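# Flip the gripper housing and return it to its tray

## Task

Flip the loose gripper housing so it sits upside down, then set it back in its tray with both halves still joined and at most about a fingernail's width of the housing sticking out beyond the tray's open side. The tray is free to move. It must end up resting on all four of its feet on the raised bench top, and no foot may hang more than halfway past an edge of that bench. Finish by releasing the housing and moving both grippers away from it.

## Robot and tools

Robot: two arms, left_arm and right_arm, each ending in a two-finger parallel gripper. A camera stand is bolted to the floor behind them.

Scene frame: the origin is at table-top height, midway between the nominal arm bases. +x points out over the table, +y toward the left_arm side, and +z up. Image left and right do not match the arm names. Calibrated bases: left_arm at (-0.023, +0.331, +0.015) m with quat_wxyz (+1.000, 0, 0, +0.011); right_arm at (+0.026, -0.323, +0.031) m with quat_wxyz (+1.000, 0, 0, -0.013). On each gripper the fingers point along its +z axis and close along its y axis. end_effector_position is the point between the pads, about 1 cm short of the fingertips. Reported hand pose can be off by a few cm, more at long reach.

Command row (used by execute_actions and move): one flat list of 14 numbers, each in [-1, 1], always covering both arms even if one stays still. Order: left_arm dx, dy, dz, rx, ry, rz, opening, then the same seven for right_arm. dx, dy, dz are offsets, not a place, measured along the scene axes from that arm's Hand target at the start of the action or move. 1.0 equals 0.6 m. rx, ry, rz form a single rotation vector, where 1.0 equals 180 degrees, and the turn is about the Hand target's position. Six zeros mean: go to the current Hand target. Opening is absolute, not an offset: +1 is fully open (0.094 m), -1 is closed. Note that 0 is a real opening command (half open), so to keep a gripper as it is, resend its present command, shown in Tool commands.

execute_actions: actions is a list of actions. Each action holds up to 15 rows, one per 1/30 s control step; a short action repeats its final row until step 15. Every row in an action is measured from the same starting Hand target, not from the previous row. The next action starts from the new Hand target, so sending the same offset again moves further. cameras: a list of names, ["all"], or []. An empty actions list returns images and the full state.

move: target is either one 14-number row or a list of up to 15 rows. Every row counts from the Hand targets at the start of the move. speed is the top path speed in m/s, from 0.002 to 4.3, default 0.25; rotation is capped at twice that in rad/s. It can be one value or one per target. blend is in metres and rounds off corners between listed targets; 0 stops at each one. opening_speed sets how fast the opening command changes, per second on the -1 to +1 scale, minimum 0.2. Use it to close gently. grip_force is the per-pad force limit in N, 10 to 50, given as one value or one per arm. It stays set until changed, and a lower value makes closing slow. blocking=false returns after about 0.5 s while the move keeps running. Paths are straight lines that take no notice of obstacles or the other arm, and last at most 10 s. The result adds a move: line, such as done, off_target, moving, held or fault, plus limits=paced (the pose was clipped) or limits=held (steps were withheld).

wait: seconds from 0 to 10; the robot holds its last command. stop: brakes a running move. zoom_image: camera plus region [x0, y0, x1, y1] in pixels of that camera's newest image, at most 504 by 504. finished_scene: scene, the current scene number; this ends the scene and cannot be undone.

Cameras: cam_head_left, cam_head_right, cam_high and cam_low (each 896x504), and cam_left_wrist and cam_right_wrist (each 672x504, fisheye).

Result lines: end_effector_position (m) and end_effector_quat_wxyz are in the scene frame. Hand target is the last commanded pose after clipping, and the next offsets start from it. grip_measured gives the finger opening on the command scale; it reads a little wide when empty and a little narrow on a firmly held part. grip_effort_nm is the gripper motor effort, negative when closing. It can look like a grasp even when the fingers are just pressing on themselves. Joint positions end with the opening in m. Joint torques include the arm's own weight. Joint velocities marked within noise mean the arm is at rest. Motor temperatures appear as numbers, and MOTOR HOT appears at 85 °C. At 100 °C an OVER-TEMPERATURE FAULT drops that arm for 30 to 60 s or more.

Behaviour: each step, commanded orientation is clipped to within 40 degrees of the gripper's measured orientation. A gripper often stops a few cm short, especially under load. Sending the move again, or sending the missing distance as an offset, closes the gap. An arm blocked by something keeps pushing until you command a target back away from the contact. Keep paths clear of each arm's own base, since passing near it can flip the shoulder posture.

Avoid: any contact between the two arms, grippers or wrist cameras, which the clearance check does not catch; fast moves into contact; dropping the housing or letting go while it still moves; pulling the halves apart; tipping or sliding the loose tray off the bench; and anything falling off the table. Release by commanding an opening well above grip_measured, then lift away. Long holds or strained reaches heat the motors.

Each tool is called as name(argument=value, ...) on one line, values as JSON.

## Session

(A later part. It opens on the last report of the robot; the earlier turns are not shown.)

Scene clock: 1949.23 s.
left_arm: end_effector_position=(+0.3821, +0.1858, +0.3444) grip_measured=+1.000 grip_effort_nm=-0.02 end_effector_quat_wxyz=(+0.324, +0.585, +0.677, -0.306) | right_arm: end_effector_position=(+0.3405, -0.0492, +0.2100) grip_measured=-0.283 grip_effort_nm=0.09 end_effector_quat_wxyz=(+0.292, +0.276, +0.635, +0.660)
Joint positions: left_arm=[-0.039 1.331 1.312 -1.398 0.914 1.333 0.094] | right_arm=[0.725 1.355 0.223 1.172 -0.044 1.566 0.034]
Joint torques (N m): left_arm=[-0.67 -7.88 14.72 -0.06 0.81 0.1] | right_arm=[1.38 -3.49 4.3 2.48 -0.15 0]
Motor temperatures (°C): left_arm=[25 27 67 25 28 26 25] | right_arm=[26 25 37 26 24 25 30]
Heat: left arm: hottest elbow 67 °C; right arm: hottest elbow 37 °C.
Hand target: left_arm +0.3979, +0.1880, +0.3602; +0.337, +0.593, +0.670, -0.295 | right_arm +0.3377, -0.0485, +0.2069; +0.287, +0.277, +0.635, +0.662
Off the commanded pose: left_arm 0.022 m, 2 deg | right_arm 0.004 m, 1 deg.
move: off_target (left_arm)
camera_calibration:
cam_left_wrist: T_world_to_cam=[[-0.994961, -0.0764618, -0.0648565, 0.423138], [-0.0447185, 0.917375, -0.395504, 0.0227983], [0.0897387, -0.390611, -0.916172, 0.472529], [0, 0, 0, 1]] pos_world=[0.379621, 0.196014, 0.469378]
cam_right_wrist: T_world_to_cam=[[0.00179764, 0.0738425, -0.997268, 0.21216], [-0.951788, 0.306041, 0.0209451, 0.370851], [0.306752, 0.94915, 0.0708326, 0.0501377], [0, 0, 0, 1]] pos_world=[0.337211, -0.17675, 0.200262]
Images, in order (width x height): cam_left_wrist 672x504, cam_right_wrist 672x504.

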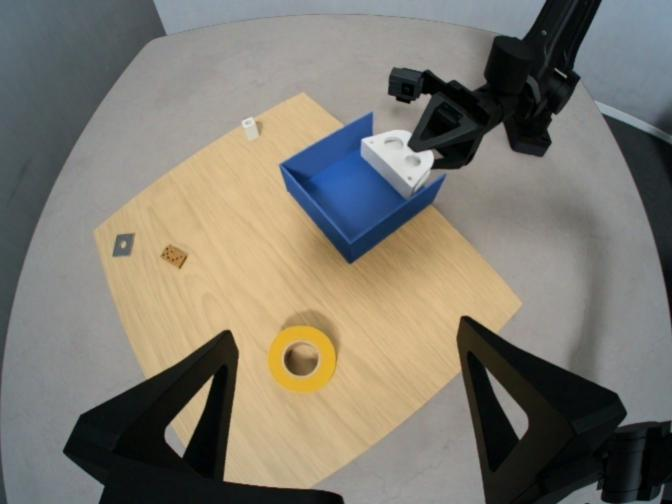

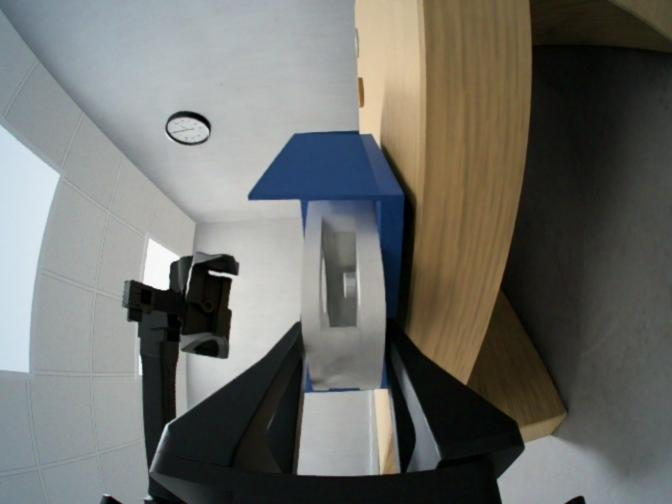

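move(target=[0,0,0,0,0,0,1, 0,0,0,0,0,0,0.2], speed=0.02, opening_speed=0.25, cameras=["cam_right_wrist","cam_left_wrist"])

zoom_image(camera="cam_left_wrist", region=[350, 100, 440, 210])

zoom_image(camera="cam_right_wrist", region=[240, 120, 480, 440])

Scene clock: 1970.03 s.
left_arm: end_effector_position=(+0.3821, +0.1858, +0.3444) grip_measured=+1.000 grip_effort_nm=-0.02 end_effector_quat_wxyz=(+0.324, +0.585, +0.677, -0.306) | right_arm: end_effector_position=(+0.3405, -0.0492, +0.2100) grip_measured=+0.197 grip_effort_nm=0.10 end_effector_quat_wxyz=(+0.292, +0.276, +0.635, +0.660)
Joint positions: left_arm=[-0.039 1.331 1.312 -1.398 0.914 1.333 0.094] | right_arm=[0.725 1.355 0.223 1.172 -0.044 1.566 0.056]
Joint torques (N m): left_arm=[-0.56 -7.94 14.61 -0.01 0.84 0.11] | right_arm=[1.38 -3.66 4.36 2.41 -0.15 0]
Motor temperatures (°C): left_arm=[25 27 67 25 28 26 25] | right_arm=[26 25 37 26 24 25 29]
Heat: left arm: hottest elbow 67 °C; right arm: hottest elbow 37 °C.
Hand target: left_arm +0.3979, +0.1880, +0.3602; +0.337, +0.593, +0.670, -0.295 | right_arm +0.3377, -0.0485, +0.2069; +0.287, +0.277, +0.635, +0.662
Off the commanded pose: left_arm 0.022 m, 2 deg | right_arm 0.004 m, 1 deg.
move: off_target (left_arm)
camera_calibration:
cam_left_wrist: T_world_to_cam=[[-0.994961, -0.0764618, -0.0648565, 0.423138], [-0.0447185, 0.917375, -0.395504, 0.0227983], [0.0897387, -0.390611, -0.916172, 0.472529], [0, 0, 0, 1]] pos_world=[0.379621, 0.196014, 0.469378]
cam_right_wrist: T_world_to_cam=[[0.00179764, 0.0738425, -0.997268, 0.21216], [-0.951788, 0.306041, 0.0209451, 0.370851], [0.306752, 0.94915, 0.0708326, 0.0501377], [0, 0, 0, 1]] pos_world=[0.337211, -0.17675, 0.200262]
Images, in order (width x height): cam_left_wrist 672x504, cam_right_wrist 672x504.

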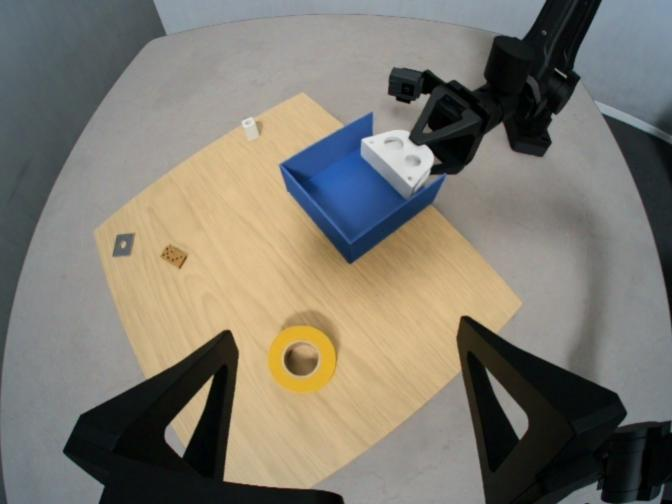

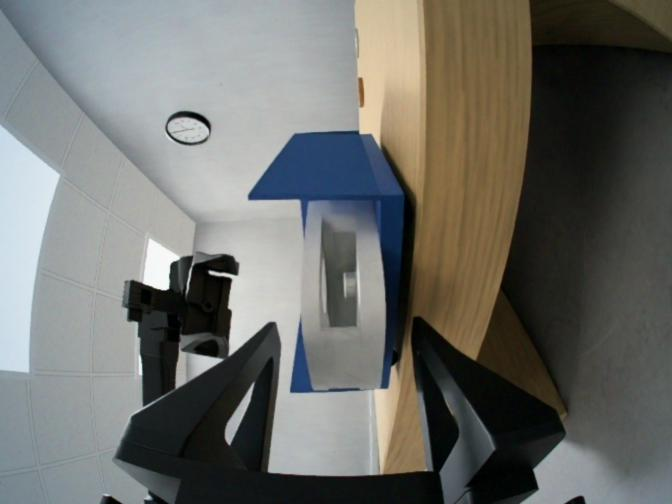

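Scaled by 4.582 from the camera's 672x504 image, which has a finer 960x720 frame.

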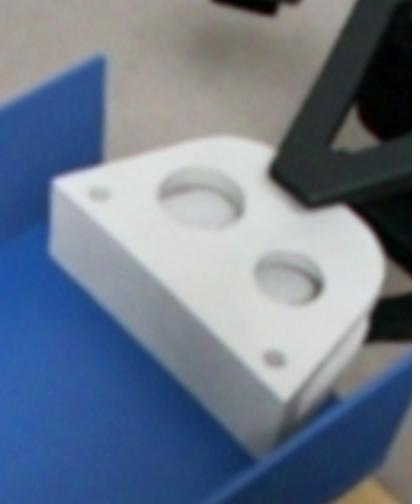

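Scaled by 1.575 from the camera's 672x504 image, which has a finer 960x720 frame.

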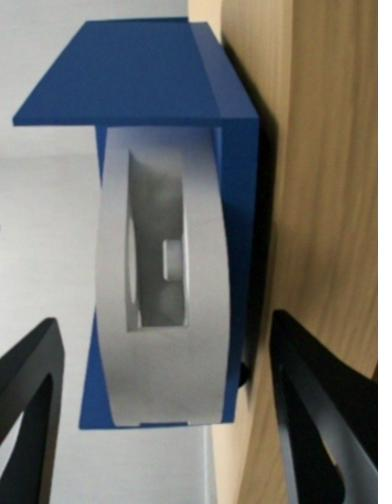

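move(target=[0,0,0,0,0,0,1, -0.038,-0.0345,0.005,0,0,0,0.2], speed=0.04, cameras=["cam_right_wrist","cam_left_wrist"])

zoom_image(camera="cam_left_wrist", region=[350, 100, 440, 210])

zoom_image(camera="cam_right_wrist", region=[240, 120, 480, 440])

Scene clock: 1982.63 s.
left_arm: end_effector_position=(+0.3821, +0.1858, +0.3444) grip_measured=+1.000 grip_effort_nm=-0.02 end_effector_quat_wxyz=(+0.324, +0.585, +0.677, -0.306) | right_arm: end_effector_position=(+0.3167, -0.0682, +0.2086) grip_measured=+0.198 grip_effort_nm=0.10 end_effector_quat_wxyz=(+0.291, +0.275, +0.636, +0.660)
Joint positions: left_arm=[-0.039 1.331 1.312 -1.398 0.914 1.333 0.094] | right_arm=[0.725 1.265 0.145 1.159 -0.048 1.566 0.056]
Joint torques (N m): left_arm=[-0.62 -7.94 14.72 0.01 0.81 0.09] | right_arm=[1.03 -4.01 4.55 1.36 -0.18 0]
Motor temperatures (°C): left_arm=[25 27 67 25 28 26 25] | right_arm=[26 25 37 26 24 25 29]
Heat: left arm: hottest elbow 67 °C; right arm: hottest elbow 37 °C.
Hand target: left_arm +0.3979, +0.1880, +0.3602; +0.337, +0.593, +0.670, -0.295 | right_arm +0.3148, -0.0692, +0.2098; +0.287, +0.277, +0.635, +0.662
Off the commanded pose: left_arm 0.022 m, 2 deg | right_arm 0.002 m, 1 deg.
move: off_target (left_arm)
camera_calibration:
cam_left_wrist: T_world_to_cam=[[-0.994961, -0.0764618, -0.0648565, 0.423138], [-0.0447185, 0.917375, -0.395504, 0.0227983], [0.0897387, -0.390611, -0.916172, 0.472529], [0, 0, 0, 1]] pos_world=[0.379621, 0.196014, 0.469378]
cam_right_wrist: T_world_to_cam=[[0.000119105, 0.072502, -0.997368, 0.212697], [-0.953018, 0.302125, 0.0218487, 0.354053], [0.302914, 0.950507, 0.0691317, 0.0771905], [0, 0, 0, 1]] pos_world=[0.314012, -0.195759, 0.199065]
Images, in order (width x height): cam_left_wrist 672x504, cam_right_wrist 672x504.

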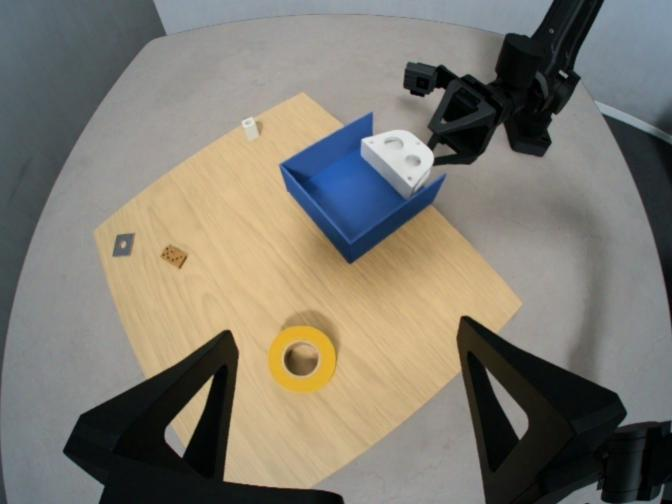

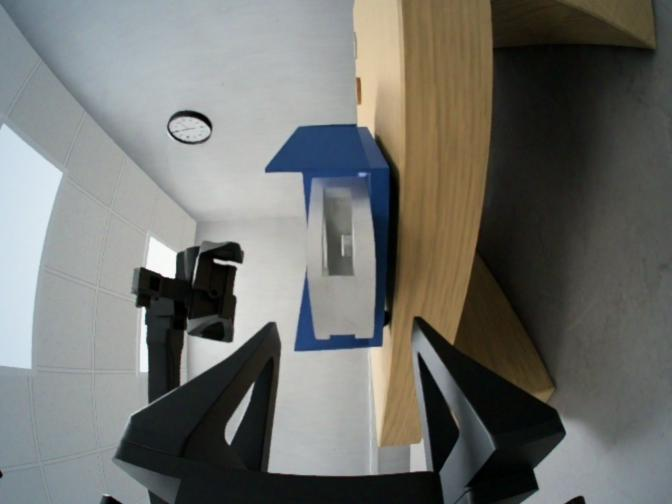

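Scaled by 4.582 from the camera's 672x504 image, which has a finer 960x720 frame.

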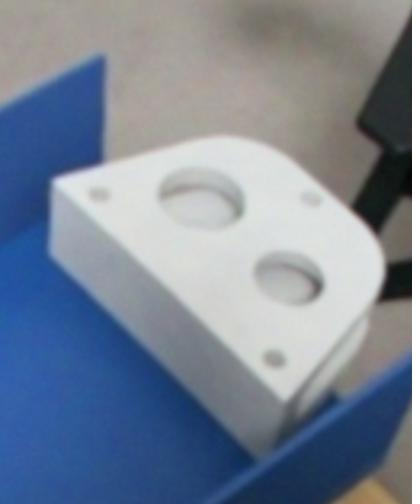

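Scaled by 1.575 from the camera's 672x504 image, which has a finer 960x720 frame.

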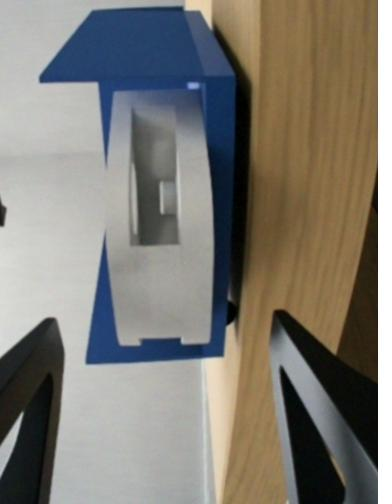

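move(target=[0,0,0,0,0,0,1, -0.01,-0.01,0.025,0,0,0,-0.78], speed=0.04, cameras=[])

Scene clock: 1993.00 s.
left_arm: end_effector_position=(+0.3821, +0.1858, +0.3444) grip_measured=+1.000 grip_effort_nm=-0.03 end_effector_quat_wxyz=(+0.324, +0.585, +0.677, -0.306) | right_arm: end_effector_position=(+0.3095, -0.0736, +0.2235) grip_measured=-0.778 grip_effort_nm=-0.11 end_effector_quat_wxyz=(+0.290, +0.274, +0.637, +0.660)
Joint positions: left_arm=[-0.039 1.331 1.312 -1.398 0.914 1.333 0.094] | right_arm=[0.725 1.12 0.138 1.02 -0.051 1.566 0.01]
Joint torques (N m): left_arm=[-0.97 -7.82 14.71 0.06 0.81 0.09] | right_arm=[0.73 -3.25 5.64 1.5 -0.19 0]
Motor temperatures (°C): left_arm=[25 27 67 25 28 26 25] | right_arm=[26 25 37 26 24 25 29]
Heat: left arm: hottest elbow 67 °C; right arm: hottest elbow 37 °C.
Hand target: left_arm +0.3979, +0.1880, +0.3602; +0.337, +0.593, +0.670, -0.295 | right_arm +0.3088, -0.0752, +0.2247; +0.287, +0.277, +0.635, +0.661
Off the commanded pose: left_arm 0.022 m, 2 deg | right_arm 0.002 m, 1 deg.
move: off_target (left_arm)
No camera images: "cameras" was empty.

move(target=[0,0,0,0,0,0,1, 0.02,0.018,0.012,0,0,0,-0.78], speed=0.03, cameras=[])

Scene clock: 1997.70 s.
left_arm: end_effector_position=(+0.3821, +0.1858, +0.3444) grip_measured=+1.000 grip_effort_nm=-0.02 end_effector_quat_wxyz=(+0.324, +0.585, +0.677, -0.306) | right_arm: end_effector_position=(+0.3096, -0.0735, +0.2176) grip_measured=-0.778 grip_effort_nm=-0.11 end_effector_quat_wxyz=(+0.286, +0.278, +0.645, +0.652)
Joint positions: left_arm=[-0.039 1.331 1.312 -1.398 0.914 1.333 0.094] | right_arm=[0.725 1.119 0.138 0.995 -0.051 1.566 0.01]
Joint torques (N m): left_arm=[-0.79 -8.29 14.75 0.02 0.8 0.11] | right_arm=[0.85 -1.85 9.03 1.52 -0.1 0]
Motor temperatures (°C): left_arm=[25 27 67 25 28 26 25] | right_arm=[26 25 37 26 24 25 29]
Heat: left arm: hottest elbow 67 °C; right arm: hottest elbow 37 °C.
Hand target: left_arm +0.3979, +0.1880, +0.3602; +0.337, +0.593, +0.670, -0.295 | right_arm +0.3208, -0.0644, +0.2320; +0.287, +0.277, +0.635, +0.662
Off the commanded pose: left_arm 0.022 m, 2 deg | right_arm 0.020 m, 2 deg.
move: off_target (left_arm, right_arm)
No camera images: "cameras" was empty.

move(target=[0,0,0,0,0,0,1, 0.0285,0.0235,-0.002,0,0,0,-0.78], speed=0.03, cameras=["cam_right_wrist","cam_left_wrist"])

zoom_image(camera="cam_right_wrist", region=[240, 120, 480, 440])

Scene clock: 2006.90 s.
left_arm: end_effector_position=(+0.3821, +0.1858, +0.3444) grip_measured=+1.000 grip_effort_nm=-0.02 end_effector_quat_wxyz=(+0.324, +0.585, +0.677, -0.306) | right_arm: end_effector_position=(+0.3261, -0.0596, +0.2118) grip_measured=-0.778 grip_effort_nm=-0.11 end_effector_quat_wxyz=(+0.282, +0.282, +0.652, +0.645)
Joint positions: left_arm=[-0.039 1.331 1.312 -1.398 0.914 1.333 0.094] | right_arm=[0.725 1.208 0.191 1.007 -0.051 1.566 0.01]
Joint torques (N m): left_arm=[-0.85 -8.06 14.72 0.01 0.83 0.07] | right_arm=[0.73 -2.67 8.77 2.52 -0.14 -0.01]
Motor temperatures (°C): left_arm=[25 27 67 25 28 26 25] | right_arm=[26 25 38 26 24 25 28]
Heat: left arm: hottest elbow 67 °C; right arm: hottest elbow 38 °C.
Hand target: left_arm +0.3979, +0.1880, +0.3602; +0.337, +0.593, +0.670, -0.295 | right_arm +0.3379, -0.0503, +0.2308; +0.287, +0.277, +0.635, +0.662
Off the commanded pose: left_arm 0.022 m, 2 deg | right_arm 0.024 m, 3 deg.
move: off_target (left_arm, right_arm)
camera_calibration:
cam_left_wrist: T_world_to_cam=[[-0.994961, -0.0764618, -0.0648565, 0.423138], [-0.0447185, 0.917375, -0.395504, 0.0227983], [0.0897387, -0.390611, -0.916172, 0.472529], [0, 0, 0, 1]] pos_world=[0.379621, 0.196014, 0.469378]
cam_right_wrist: T_world_to_cam=[[-0.0376153, 0.0407921, -0.998459, 0.225852], [-0.952626, 0.300306, 0.0481576, 0.354558], [0.301808, 0.95297, 0.0275636, 0.075282], [0, 0, 0, 1]] pos_world=[0.323536, -0.18743, 0.206354]
Images, in order (width x height): cam_left_wrist 672x504, cam_right_wrist 672x504.

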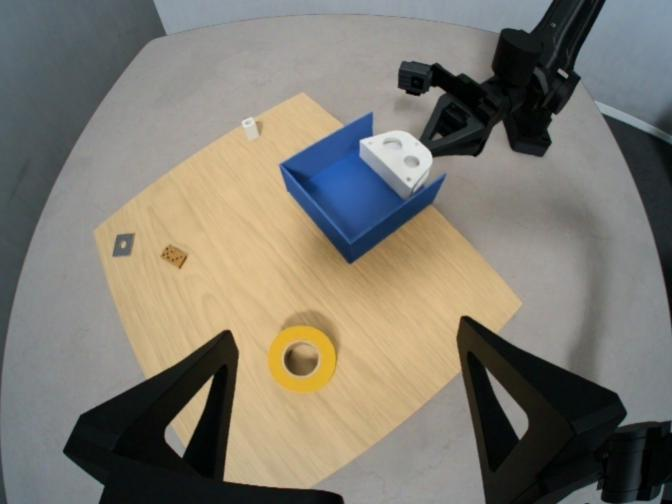

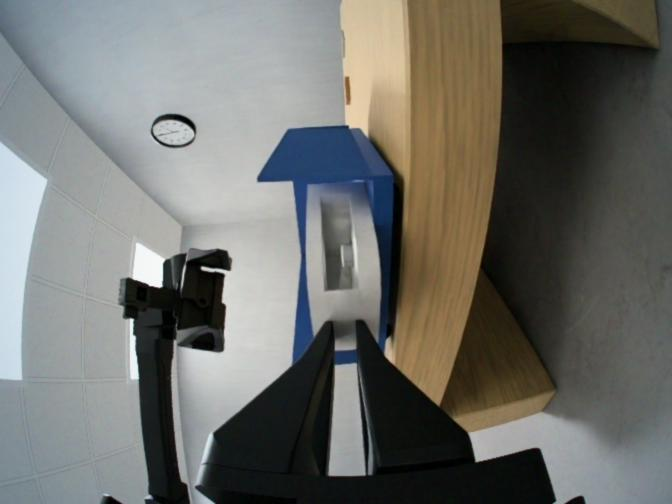

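Scaled by 1.575 from the camera's 672x504 image, which has a finer 960x720 frame.

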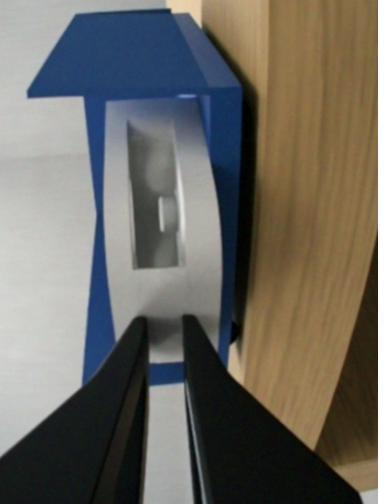

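move(target=[0,0,0,0,0,0,1, 0.0198,0.0153,0.0015,0,0,0,-0.78], speed=0.03, cameras=["cam_right_wrist","cam_left_wrist"])

zoom_image(camera="cam_right_wrist", region=[240, 120, 480, 440])

zoom_image(camera="cam_left_wrist", region=[350, 100, 440, 210])

Scene clock: 2014.43 s.
left_arm: end_effector_position=(+0.3821, +0.1858, +0.3444) grip_measured=+1.000 grip_effort_nm=-0.03 end_effector_quat_wxyz=(+0.324, +0.585, +0.677, -0.306) | right_arm: end_effector_position=(+0.3375, -0.0498, +0.2132) grip_measured=-0.778 grip_effort_nm=-0.11 end_effector_quat_wxyz=(+0.282, +0.281, +0.652, +0.645)
Joint positions: left_arm=[-0.039 1.331 1.312 -1.398 0.914 1.333 0.094] | right_arm=[0.725 1.254 0.229 1.016 -0.052 1.566 0.01]
Joint torques (N m): left_arm=[-0.56 -7.53 14.67 -0.06 0.81 0.07] | right_arm=[0.56 -3.9 8.61 2.32 -0.2 0]
Motor temperatures (°C): left_arm=[25 27 67 25 28 26 25] | right_arm=[26 25 38 26 24 25 28]
Heat: left arm: hottest elbow 67 °C; right arm: hottest elbow 38 °C.
Hand target: left_arm +0.3979, +0.1880, +0.3602; +0.337, +0.593, +0.670, -0.295 | right_arm +0.3498, -0.0411, +0.2317; +0.287, +0.277, +0.635, +0.662
Off the commanded pose: left_arm 0.022 m, 2 deg | right_arm 0.024 m, 3 deg.
move: off_target (left_arm, right_arm)
camera_calibration:
cam_left_wrist: T_world_to_cam=[[-0.994961, -0.0764618, -0.0648565, 0.423138], [-0.0447185, 0.917375, -0.395504, 0.0227983], [0.0897387, -0.390611, -0.916172, 0.472529], [0, 0, 0, 1]] pos_world=[0.379621, 0.196014, 0.469378]
cam_right_wrist: T_world_to_cam=[[-0.0370985, 0.041201, -0.998462, 0.227277], [-0.95299, 0.299216, 0.0477559, 0.362482], [0.300723, 0.953296, 0.0281637, 0.0626322], [0, 0, 0, 1]] pos_world=[0.335038, -0.177531, 0.207853]
Images, in order (width x height): cam_left_wrist 672x504, cam_right_wrist 672x504.

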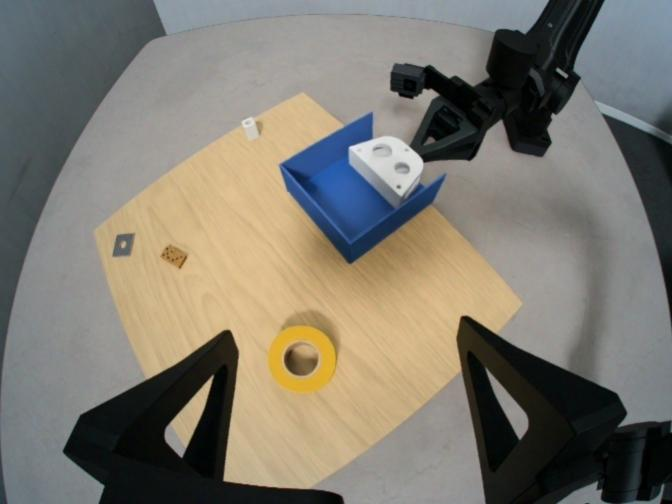

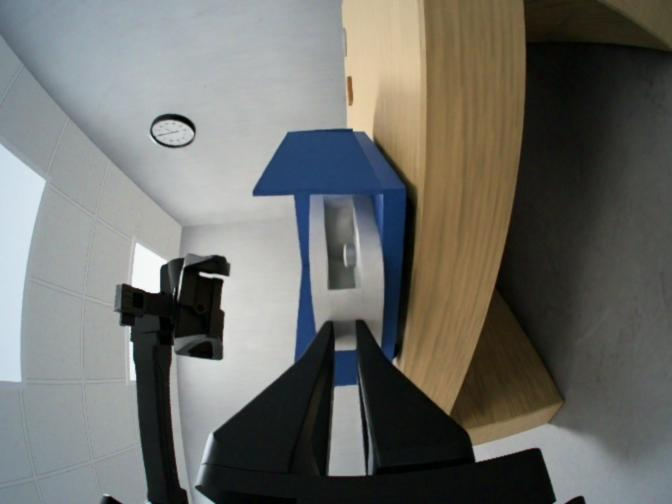

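Scaled by 1.575 from the camera's 672x504 image, which has a finer 960x720 frame.

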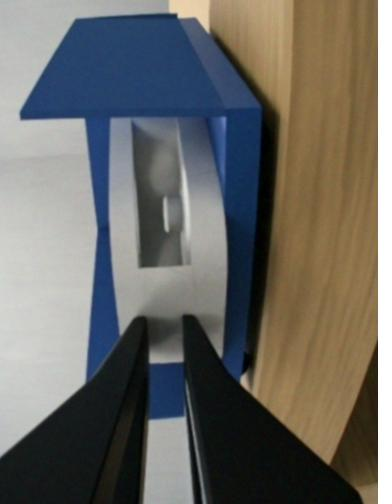

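Scaled by 4.582 from the camera's 672x504 image, which has a finer 960x720 frame.

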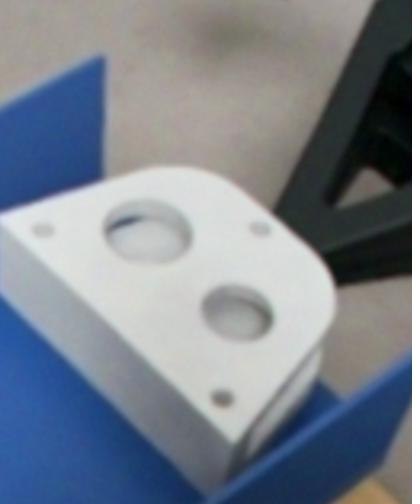

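move(target=[0,0,0,0,0,0,1, 0.0155,0.0125,0.0,0,0,0,-0.78], speed=0.03, cameras=["cam_right_wrist","cam_left_wrist"])

zoom_image(camera="cam_right_wrist", region=[240, 120, 480, 440])

zoom_image(camera="cam_left_wrist", region=[330, 100, 450, 220])

Scene clock: 2018.90 s.
left_arm: end_effector_position=(+0.3821, +0.1858, +0.3444) grip_measured=+1.000 grip_effort_nm=-0.02 end_effector_quat_wxyz=(+0.324, +0.585, +0.677, -0.306) | right_arm: end_effector_position=(+0.3466, -0.0419, +0.2138) grip_measured=-0.778 grip_effort_nm=-0.11 end_effector_quat_wxyz=(+0.282, +0.281, +0.652, +0.645)
Joint positions: left_arm=[-0.039 1.331 1.312 -1.398 0.914 1.333 0.094] | right_arm=[0.725 1.292 0.26 1.024 -0.053 1.566 0.01]
Joint torques (N m): left_arm=[-0.56 -7.88 14.63 -0.02 0.82 0.11] | right_arm=[0.38 -3.96 8.53 2.71 -0.2 -0.02]
Motor temperatures (°C): left_arm=[25 27 67 25 28 26 25] | right_arm=[26 25 38 26 24 25 28]
Heat: left arm: hottest elbow 67 °C; right arm: hottest elbow 38 °C.
Hand target: left_arm +0.3979, +0.1880, +0.3602; +0.337, +0.593, +0.670, -0.295 | right_arm +0.3591, -0.0336, +0.2318; +0.287, +0.277, +0.635, +0.662
Off the commanded pose: left_arm 0.022 m, 2 deg | right_arm 0.023 m, 3 deg.
move: off_target (left_arm, right_arm)
camera_calibration:
cam_left_wrist: T_world_to_cam=[[-0.994961, -0.0764618, -0.0648565, 0.423138], [-0.0447185, 0.917375, -0.395504, 0.0227983], [0.0897387, -0.390611, -0.916172, 0.472529], [0, 0, 0, 1]] pos_world=[0.379621, 0.196014, 0.469378]
cam_right_wrist: T_world_to_cam=[[-0.0365419, 0.0417186, -0.998461, 0.227691], [-0.953258, 0.298422, 0.0473565, 0.368935], [0.299938, 0.953522, 0.0288638, 0.0525779], [0, 0, 0, 1]] pos_world=[0.34424, -0.169731, 0.208351]
Images, in order (width x height): cam_left_wrist 672x504, cam_right_wrist 672x504.

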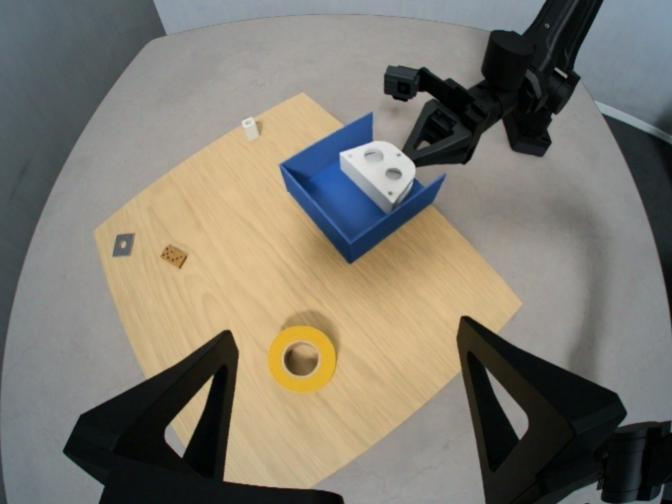

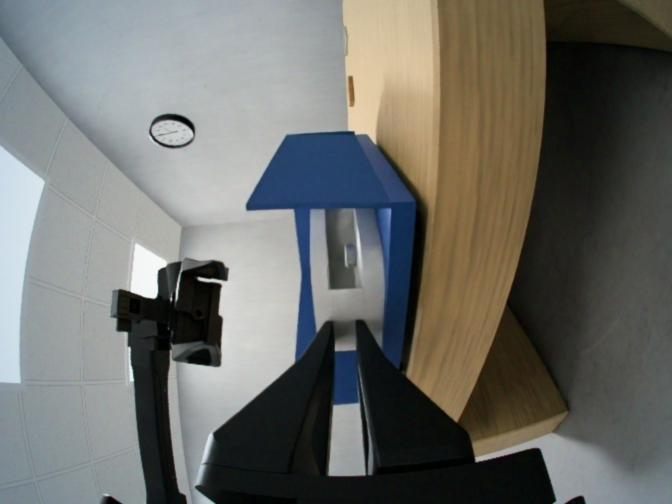

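Scaled by 1.575 from the camera's 672x504 image, which has a finer 960x720 frame.

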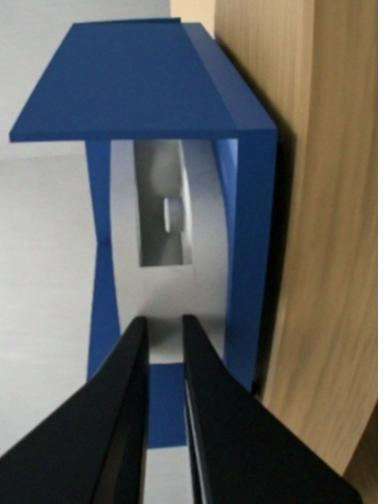

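Scaled by 4.200 from the camera's 672x504 image, which has a finer 960x720 frame.

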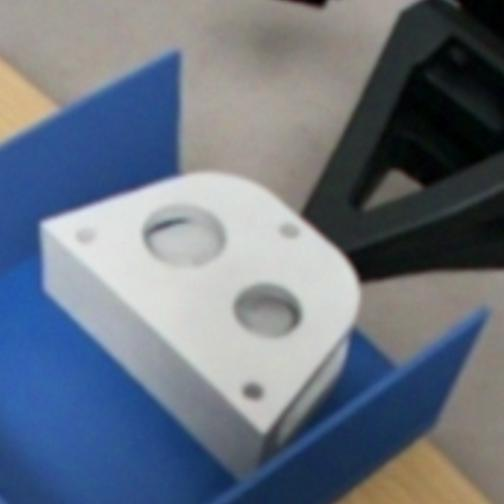

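move(target=[0,0,0,0,0,0,1, 0.0085,0.0072,0.0,0,0,0,-0.78], speed=0.03, cameras=["cam_right_wrist","cam_left_wrist"])

zoom_image(camera="cam_right_wrist", region=[240, 120, 480, 440])

zoom_image(camera="cam_left_wrist", region=[330, 100, 450, 220])

Scene clock: 2030.63 s.
left_arm: end_effector_position=(+0.3821, +0.1858, +0.3444) grip_measured=+1.000 grip_effort_nm=-0.03 end_effector_quat_wxyz=(+0.324, +0.585, +0.677, -0.306) | right_arm: end_effector_position=(+0.3517, -0.0377, +0.2139) grip_measured=-0.778 grip_effort_nm=-0.11 end_effector_quat_wxyz=(+0.282, +0.281, +0.652, +0.645)
Joint positions: left_arm=[-0.039 1.331 1.312 -1.398 0.914 1.333 0.094] | right_arm=[0.725 1.311 0.277 1.027 -0.053 1.566 0.01]
Joint torques (N m): left_arm=[-1.03 -7.88 14.67 0.01 0.8 0.06] | right_arm=[0.62 -3.72 8.51 2.59 -0.18 0.01]
Motor temperatures (°C): left_arm=[25 27 67 25 28 26 25] | right_arm=[26 25 38 26 24 25 28]
Heat: left arm: hottest elbow 67 °C; right arm: hottest elbow 38 °C.
Hand target: left_arm +0.3979, +0.1880, +0.3602; +0.337, +0.593, +0.670, -0.295 | right_arm +0.3642, -0.0293, +0.2316; +0.287, +0.277, +0.635, +0.662
Off the commanded pose: left_arm 0.022 m, 2 deg | right_arm 0.023 m, 3 deg.
move: off_target (left_arm, right_arm)
camera_calibration:
cam_left_wrist: T_world_to_cam=[[-0.994961, -0.0764618, -0.0648565, 0.423138], [-0.0447185, 0.917375, -0.395504, 0.0227983], [0.0897387, -0.390611, -0.916172, 0.472529], [0, 0, 0, 1]] pos_world=[0.379621, 0.196014, 0.469378]
cam_right_wrist: T_world_to_cam=[[-0.0365419, 0.0417186, -0.998461, 0.227798], [-0.953258, 0.298422, 0.0473565, 0.372508], [0.299938, 0.953522, 0.0288638, 0.0469452], [0, 0, 0, 1]] pos_world=[0.34934, -0.165431, 0.208451]
Images, in order (width x height): cam_left_wrist 672x504, cam_right_wrist 672x504.

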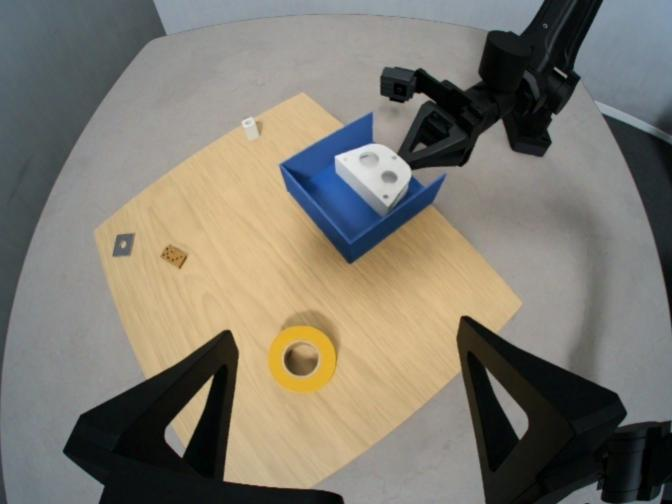

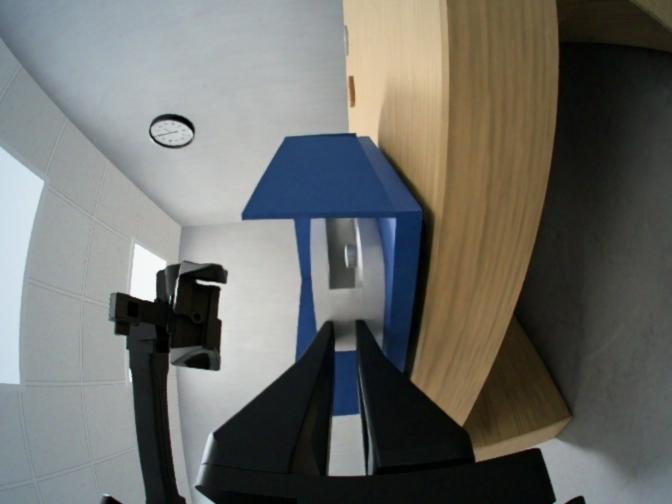

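Scaled by 1.575 from the camera's 672x504 image, which has a finer 960x720 frame.

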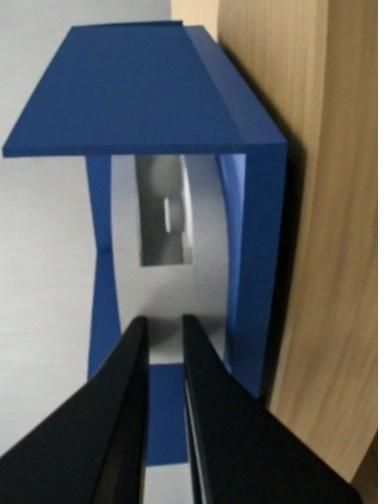

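Scaled by 4.200 from the camera's 672x504 image, which has a finer 960x720 frame.

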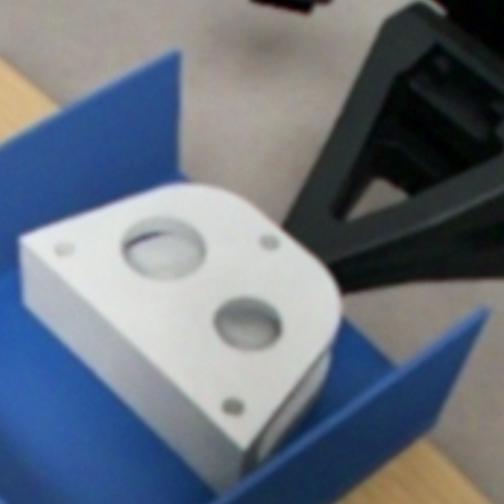

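move(target=[0,0,0,0,0,0,1, -0.0624,-0.0552,0.005,0,0,0,-0.78], speed=0.05, cameras=["cam_right_wrist","cam_left_wrist"])

zoom_image(camera="cam_right_wrist", region=[240, 120, 480, 440])

zoom_image(camera="cam_left_wrist", region=[330, 100, 450, 220])

Scene clock: 2038.40 s.
left_arm: end_effector_position=(+0.3821, +0.1858, +0.3444) grip_measured=+1.000 grip_effort_nm=-0.02 end_effector_quat_wxyz=(+0.324, +0.585, +0.677, -0.306) | right_arm: end_effector_position=(+0.3259, -0.0581, +0.2336) grip_measured=-0.778 grip_effort_nm=-0.11 end_effector_quat_wxyz=(+0.287, +0.272, +0.637, +0.661)
Joint positions: left_arm=[-0.039 1.331 1.312 -1.398 0.914 1.333 0.094] | right_arm=[0.725 1.155 0.204 0.992 -0.058 1.566 0.01]
Joint torques (N m): left_arm=[-0.73 -7.71 14.69 -0.01 0.84 0.07] | right_arm=[0.03 -4.48 5.72 1.37 -0.19 0.01]
Motor temperatures (°C): left_arm=[25 27 67 25 28 26 25] | right_arm=[26 25 38 26 24 25 28]
Heat: left arm: hottest elbow 67 °C; right arm: hottest elbow 38 °C.
Hand target: left_arm +0.3979, +0.1880, +0.3602; +0.337, +0.593, +0.670, -0.295 | right_arm +0.3268, -0.0624, +0.2348; +0.287, +0.277, +0.635, +0.662
Off the commanded pose: left_arm 0.022 m, 2 deg | right_arm 0.005 m, 1 deg.
move: off_target (left_arm)
camera_calibration:
cam_left_wrist: T_world_to_cam=[[-0.994961, -0.0764618, -0.0648565, 0.423138], [-0.0447185, 0.917375, -0.395504, 0.0227983], [0.0897387, -0.390611, -0.916172, 0.472529], [0, 0, 0, 1]] pos_world=[0.379621, 0.196014, 0.469378]
cam_right_wrist: T_world_to_cam=[[-0.00003367, 0.0724196, -0.997374, 0.236933], [-0.956082, 0.292327, 0.0212582, 0.359785], [0.293099, 0.953572, 0.0692292, 0.0664253], [0, 0, 0, 1]] pos_world=[0.324523, -0.185675, 0.224064]
Images, in order (width x height): cam_left_wrist 672x504, cam_right_wrist 672x504.

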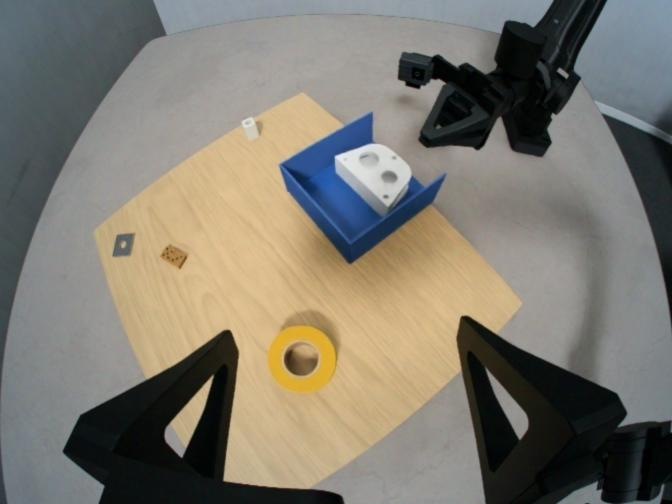

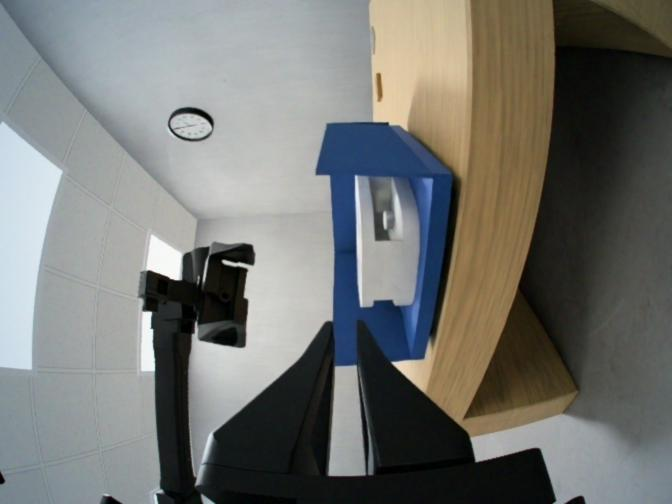

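Scaled by 1.575 from the camera's 672x504 image, which has a finer 960x720 frame.

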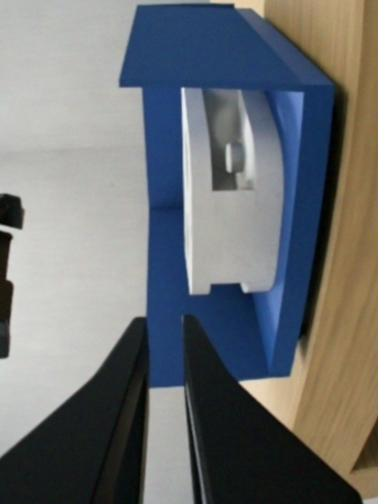

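Scaled by 4.200 from the camera's 672x504 image, which has a finer 960x720 frame.

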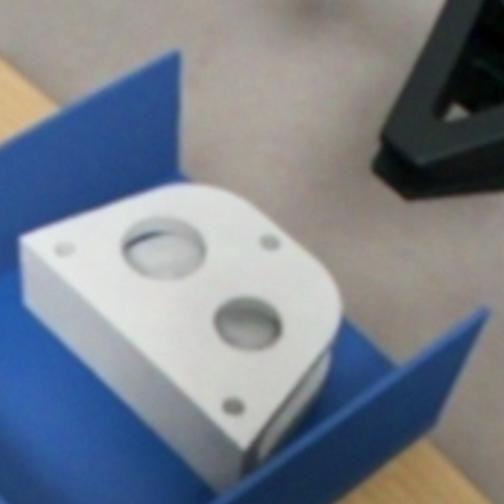

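move(target=[0,0,0,0,0,0,1, -0.06,-0.10,0.2,0,0,0,-0.78], speed=0.12, cameras=["cam_right_wrist","cam_left_wrist","cam_high"])

zoom_image(camera="cam_left_wrist", region=[270, 80, 460, 270])

zoom_image(camera="cam_right_wrist", region=[360, 100, 600, 380])

zoom_image(camera="cam_high", region=[370, 150, 520, 250])

Scene clock: 2050.43 s.
left_arm: end_effector_position=(+0.3821, +0.1858, +0.3444) grip_measured=+1.000 grip_effort_nm=-0.03 end_effector_quat_wxyz=(+0.324, +0.585, +0.677, -0.306) | right_arm: end_effector_position=(+0.2851, -0.1223, +0.3162) grip_measured=-0.778 grip_effort_nm=-0.11 end_effector_quat_wxyz=(+0.277, +0.282, +0.654, +0.645)
Joint positions: left_arm=[-0.039 1.331 1.312 -1.398 0.914 1.333 0.094] | right_arm=[0.578 0.423 0.27 0.137 -0.205 1.57 0.01]
Joint torques (N m): left_arm=[-0.79 -7.94 14.69 -0.05 0.84 0.08] | right_arm=[-0.09 1.03 14.17 1.4 -0.17 0.02]
Motor temperatures (°C): left_arm=[25 27 68 25 28 26 25] | right_arm=[26 25 38 26 24 25 28]
Heat: left arm: hottest elbow 68 °C; right arm: hottest elbow 38 °C.
Hand target: left_arm +0.3979, +0.1880, +0.3602; +0.337, +0.593, +0.670, -0.295 | right_arm +0.2908, -0.1224, +0.3548; +0.287, +0.277, +0.635, +0.662
Off the commanded pose: left_arm 0.022 m, 2 deg | right_arm 0.039 m, 3 deg.
move: off_target (left_arm, right_arm)
camera_calibration:
cam_left_wrist: T_world_to_cam=[[-0.994961, -0.0764618, -0.0648565, 0.423138], [-0.0447185, 0.917375, -0.395504, 0.0227983], [0.0897387, -0.390611, -0.916172, 0.472529], [0, 0, 0, 1]] pos_world=[0.379621, 0.196014, 0.469378]
cam_right_wrist: T_world_to_cam=[[-0.0463239, 0.0410588, -0.998082, 0.333567], [-0.954325, 0.293407, 0.056363, 0.326329], [0.295158, 0.955106, 0.0255917, 0.147206], [0, 0, 0, 1]] pos_world=[0.283426, -0.250041, 0.310767]
Images, in order (width x height): cam_high 896x504, cam_left_wrist 672x504, cam_right_wrist 672x504.

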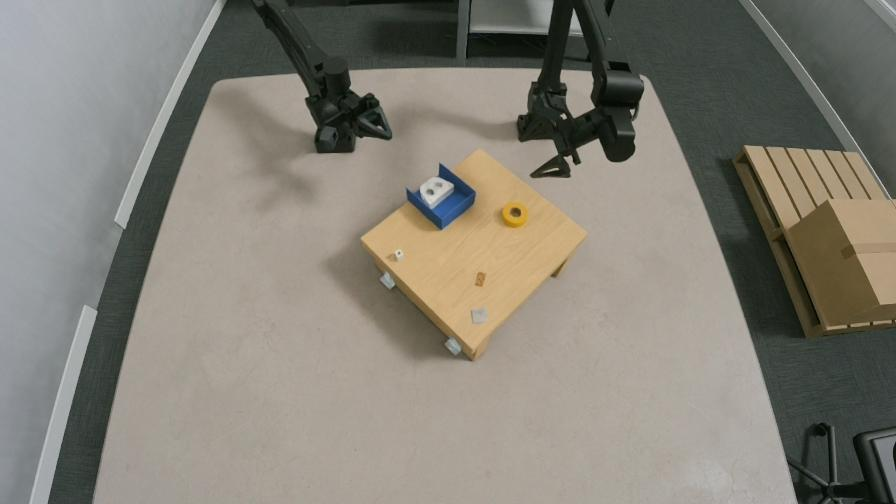

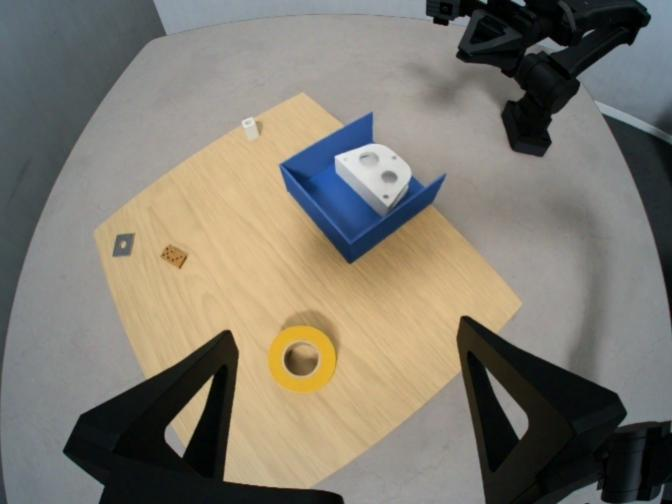

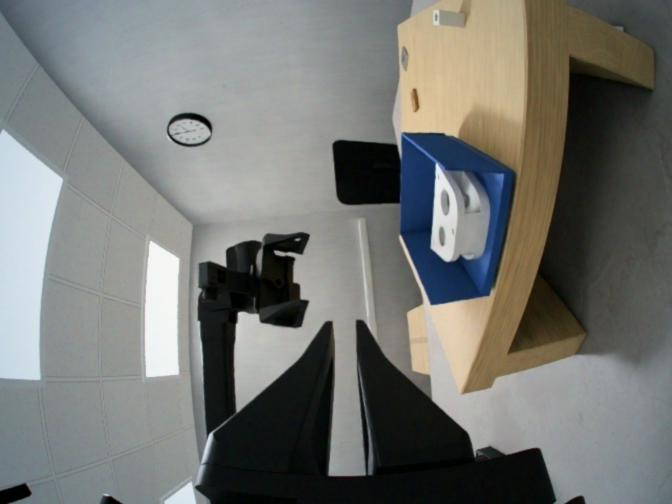

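Scaled by 2.653 from the camera's 672x504 image, which has a finer 960x720 frame.

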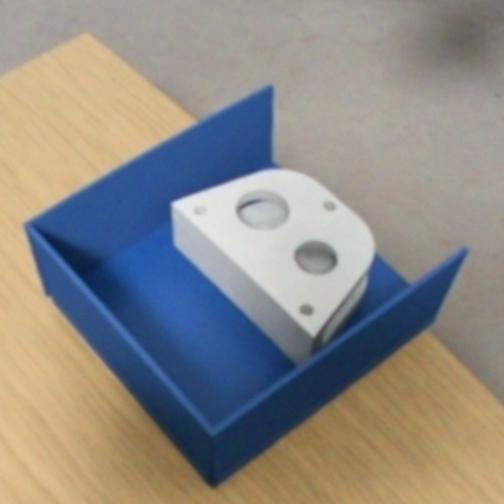

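Scaled by 1.800 from the camera's 672x504 image, which has a finer 960x720 frame.

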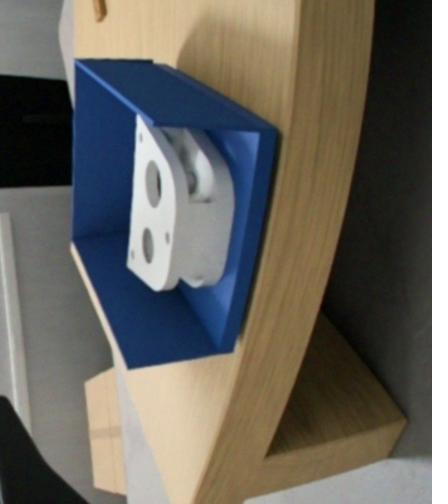

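Scaled by 3.360 from the camera's 896x504 image, which has a finer 1280x720 frame.

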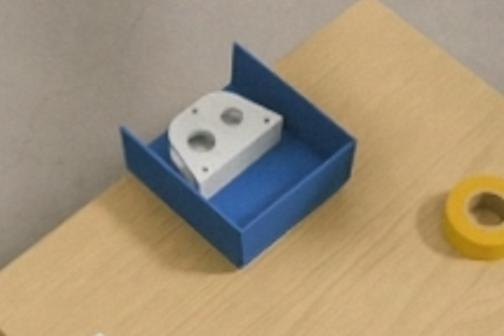

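finished_scene(scene=1)

The scene is finished: the task was done.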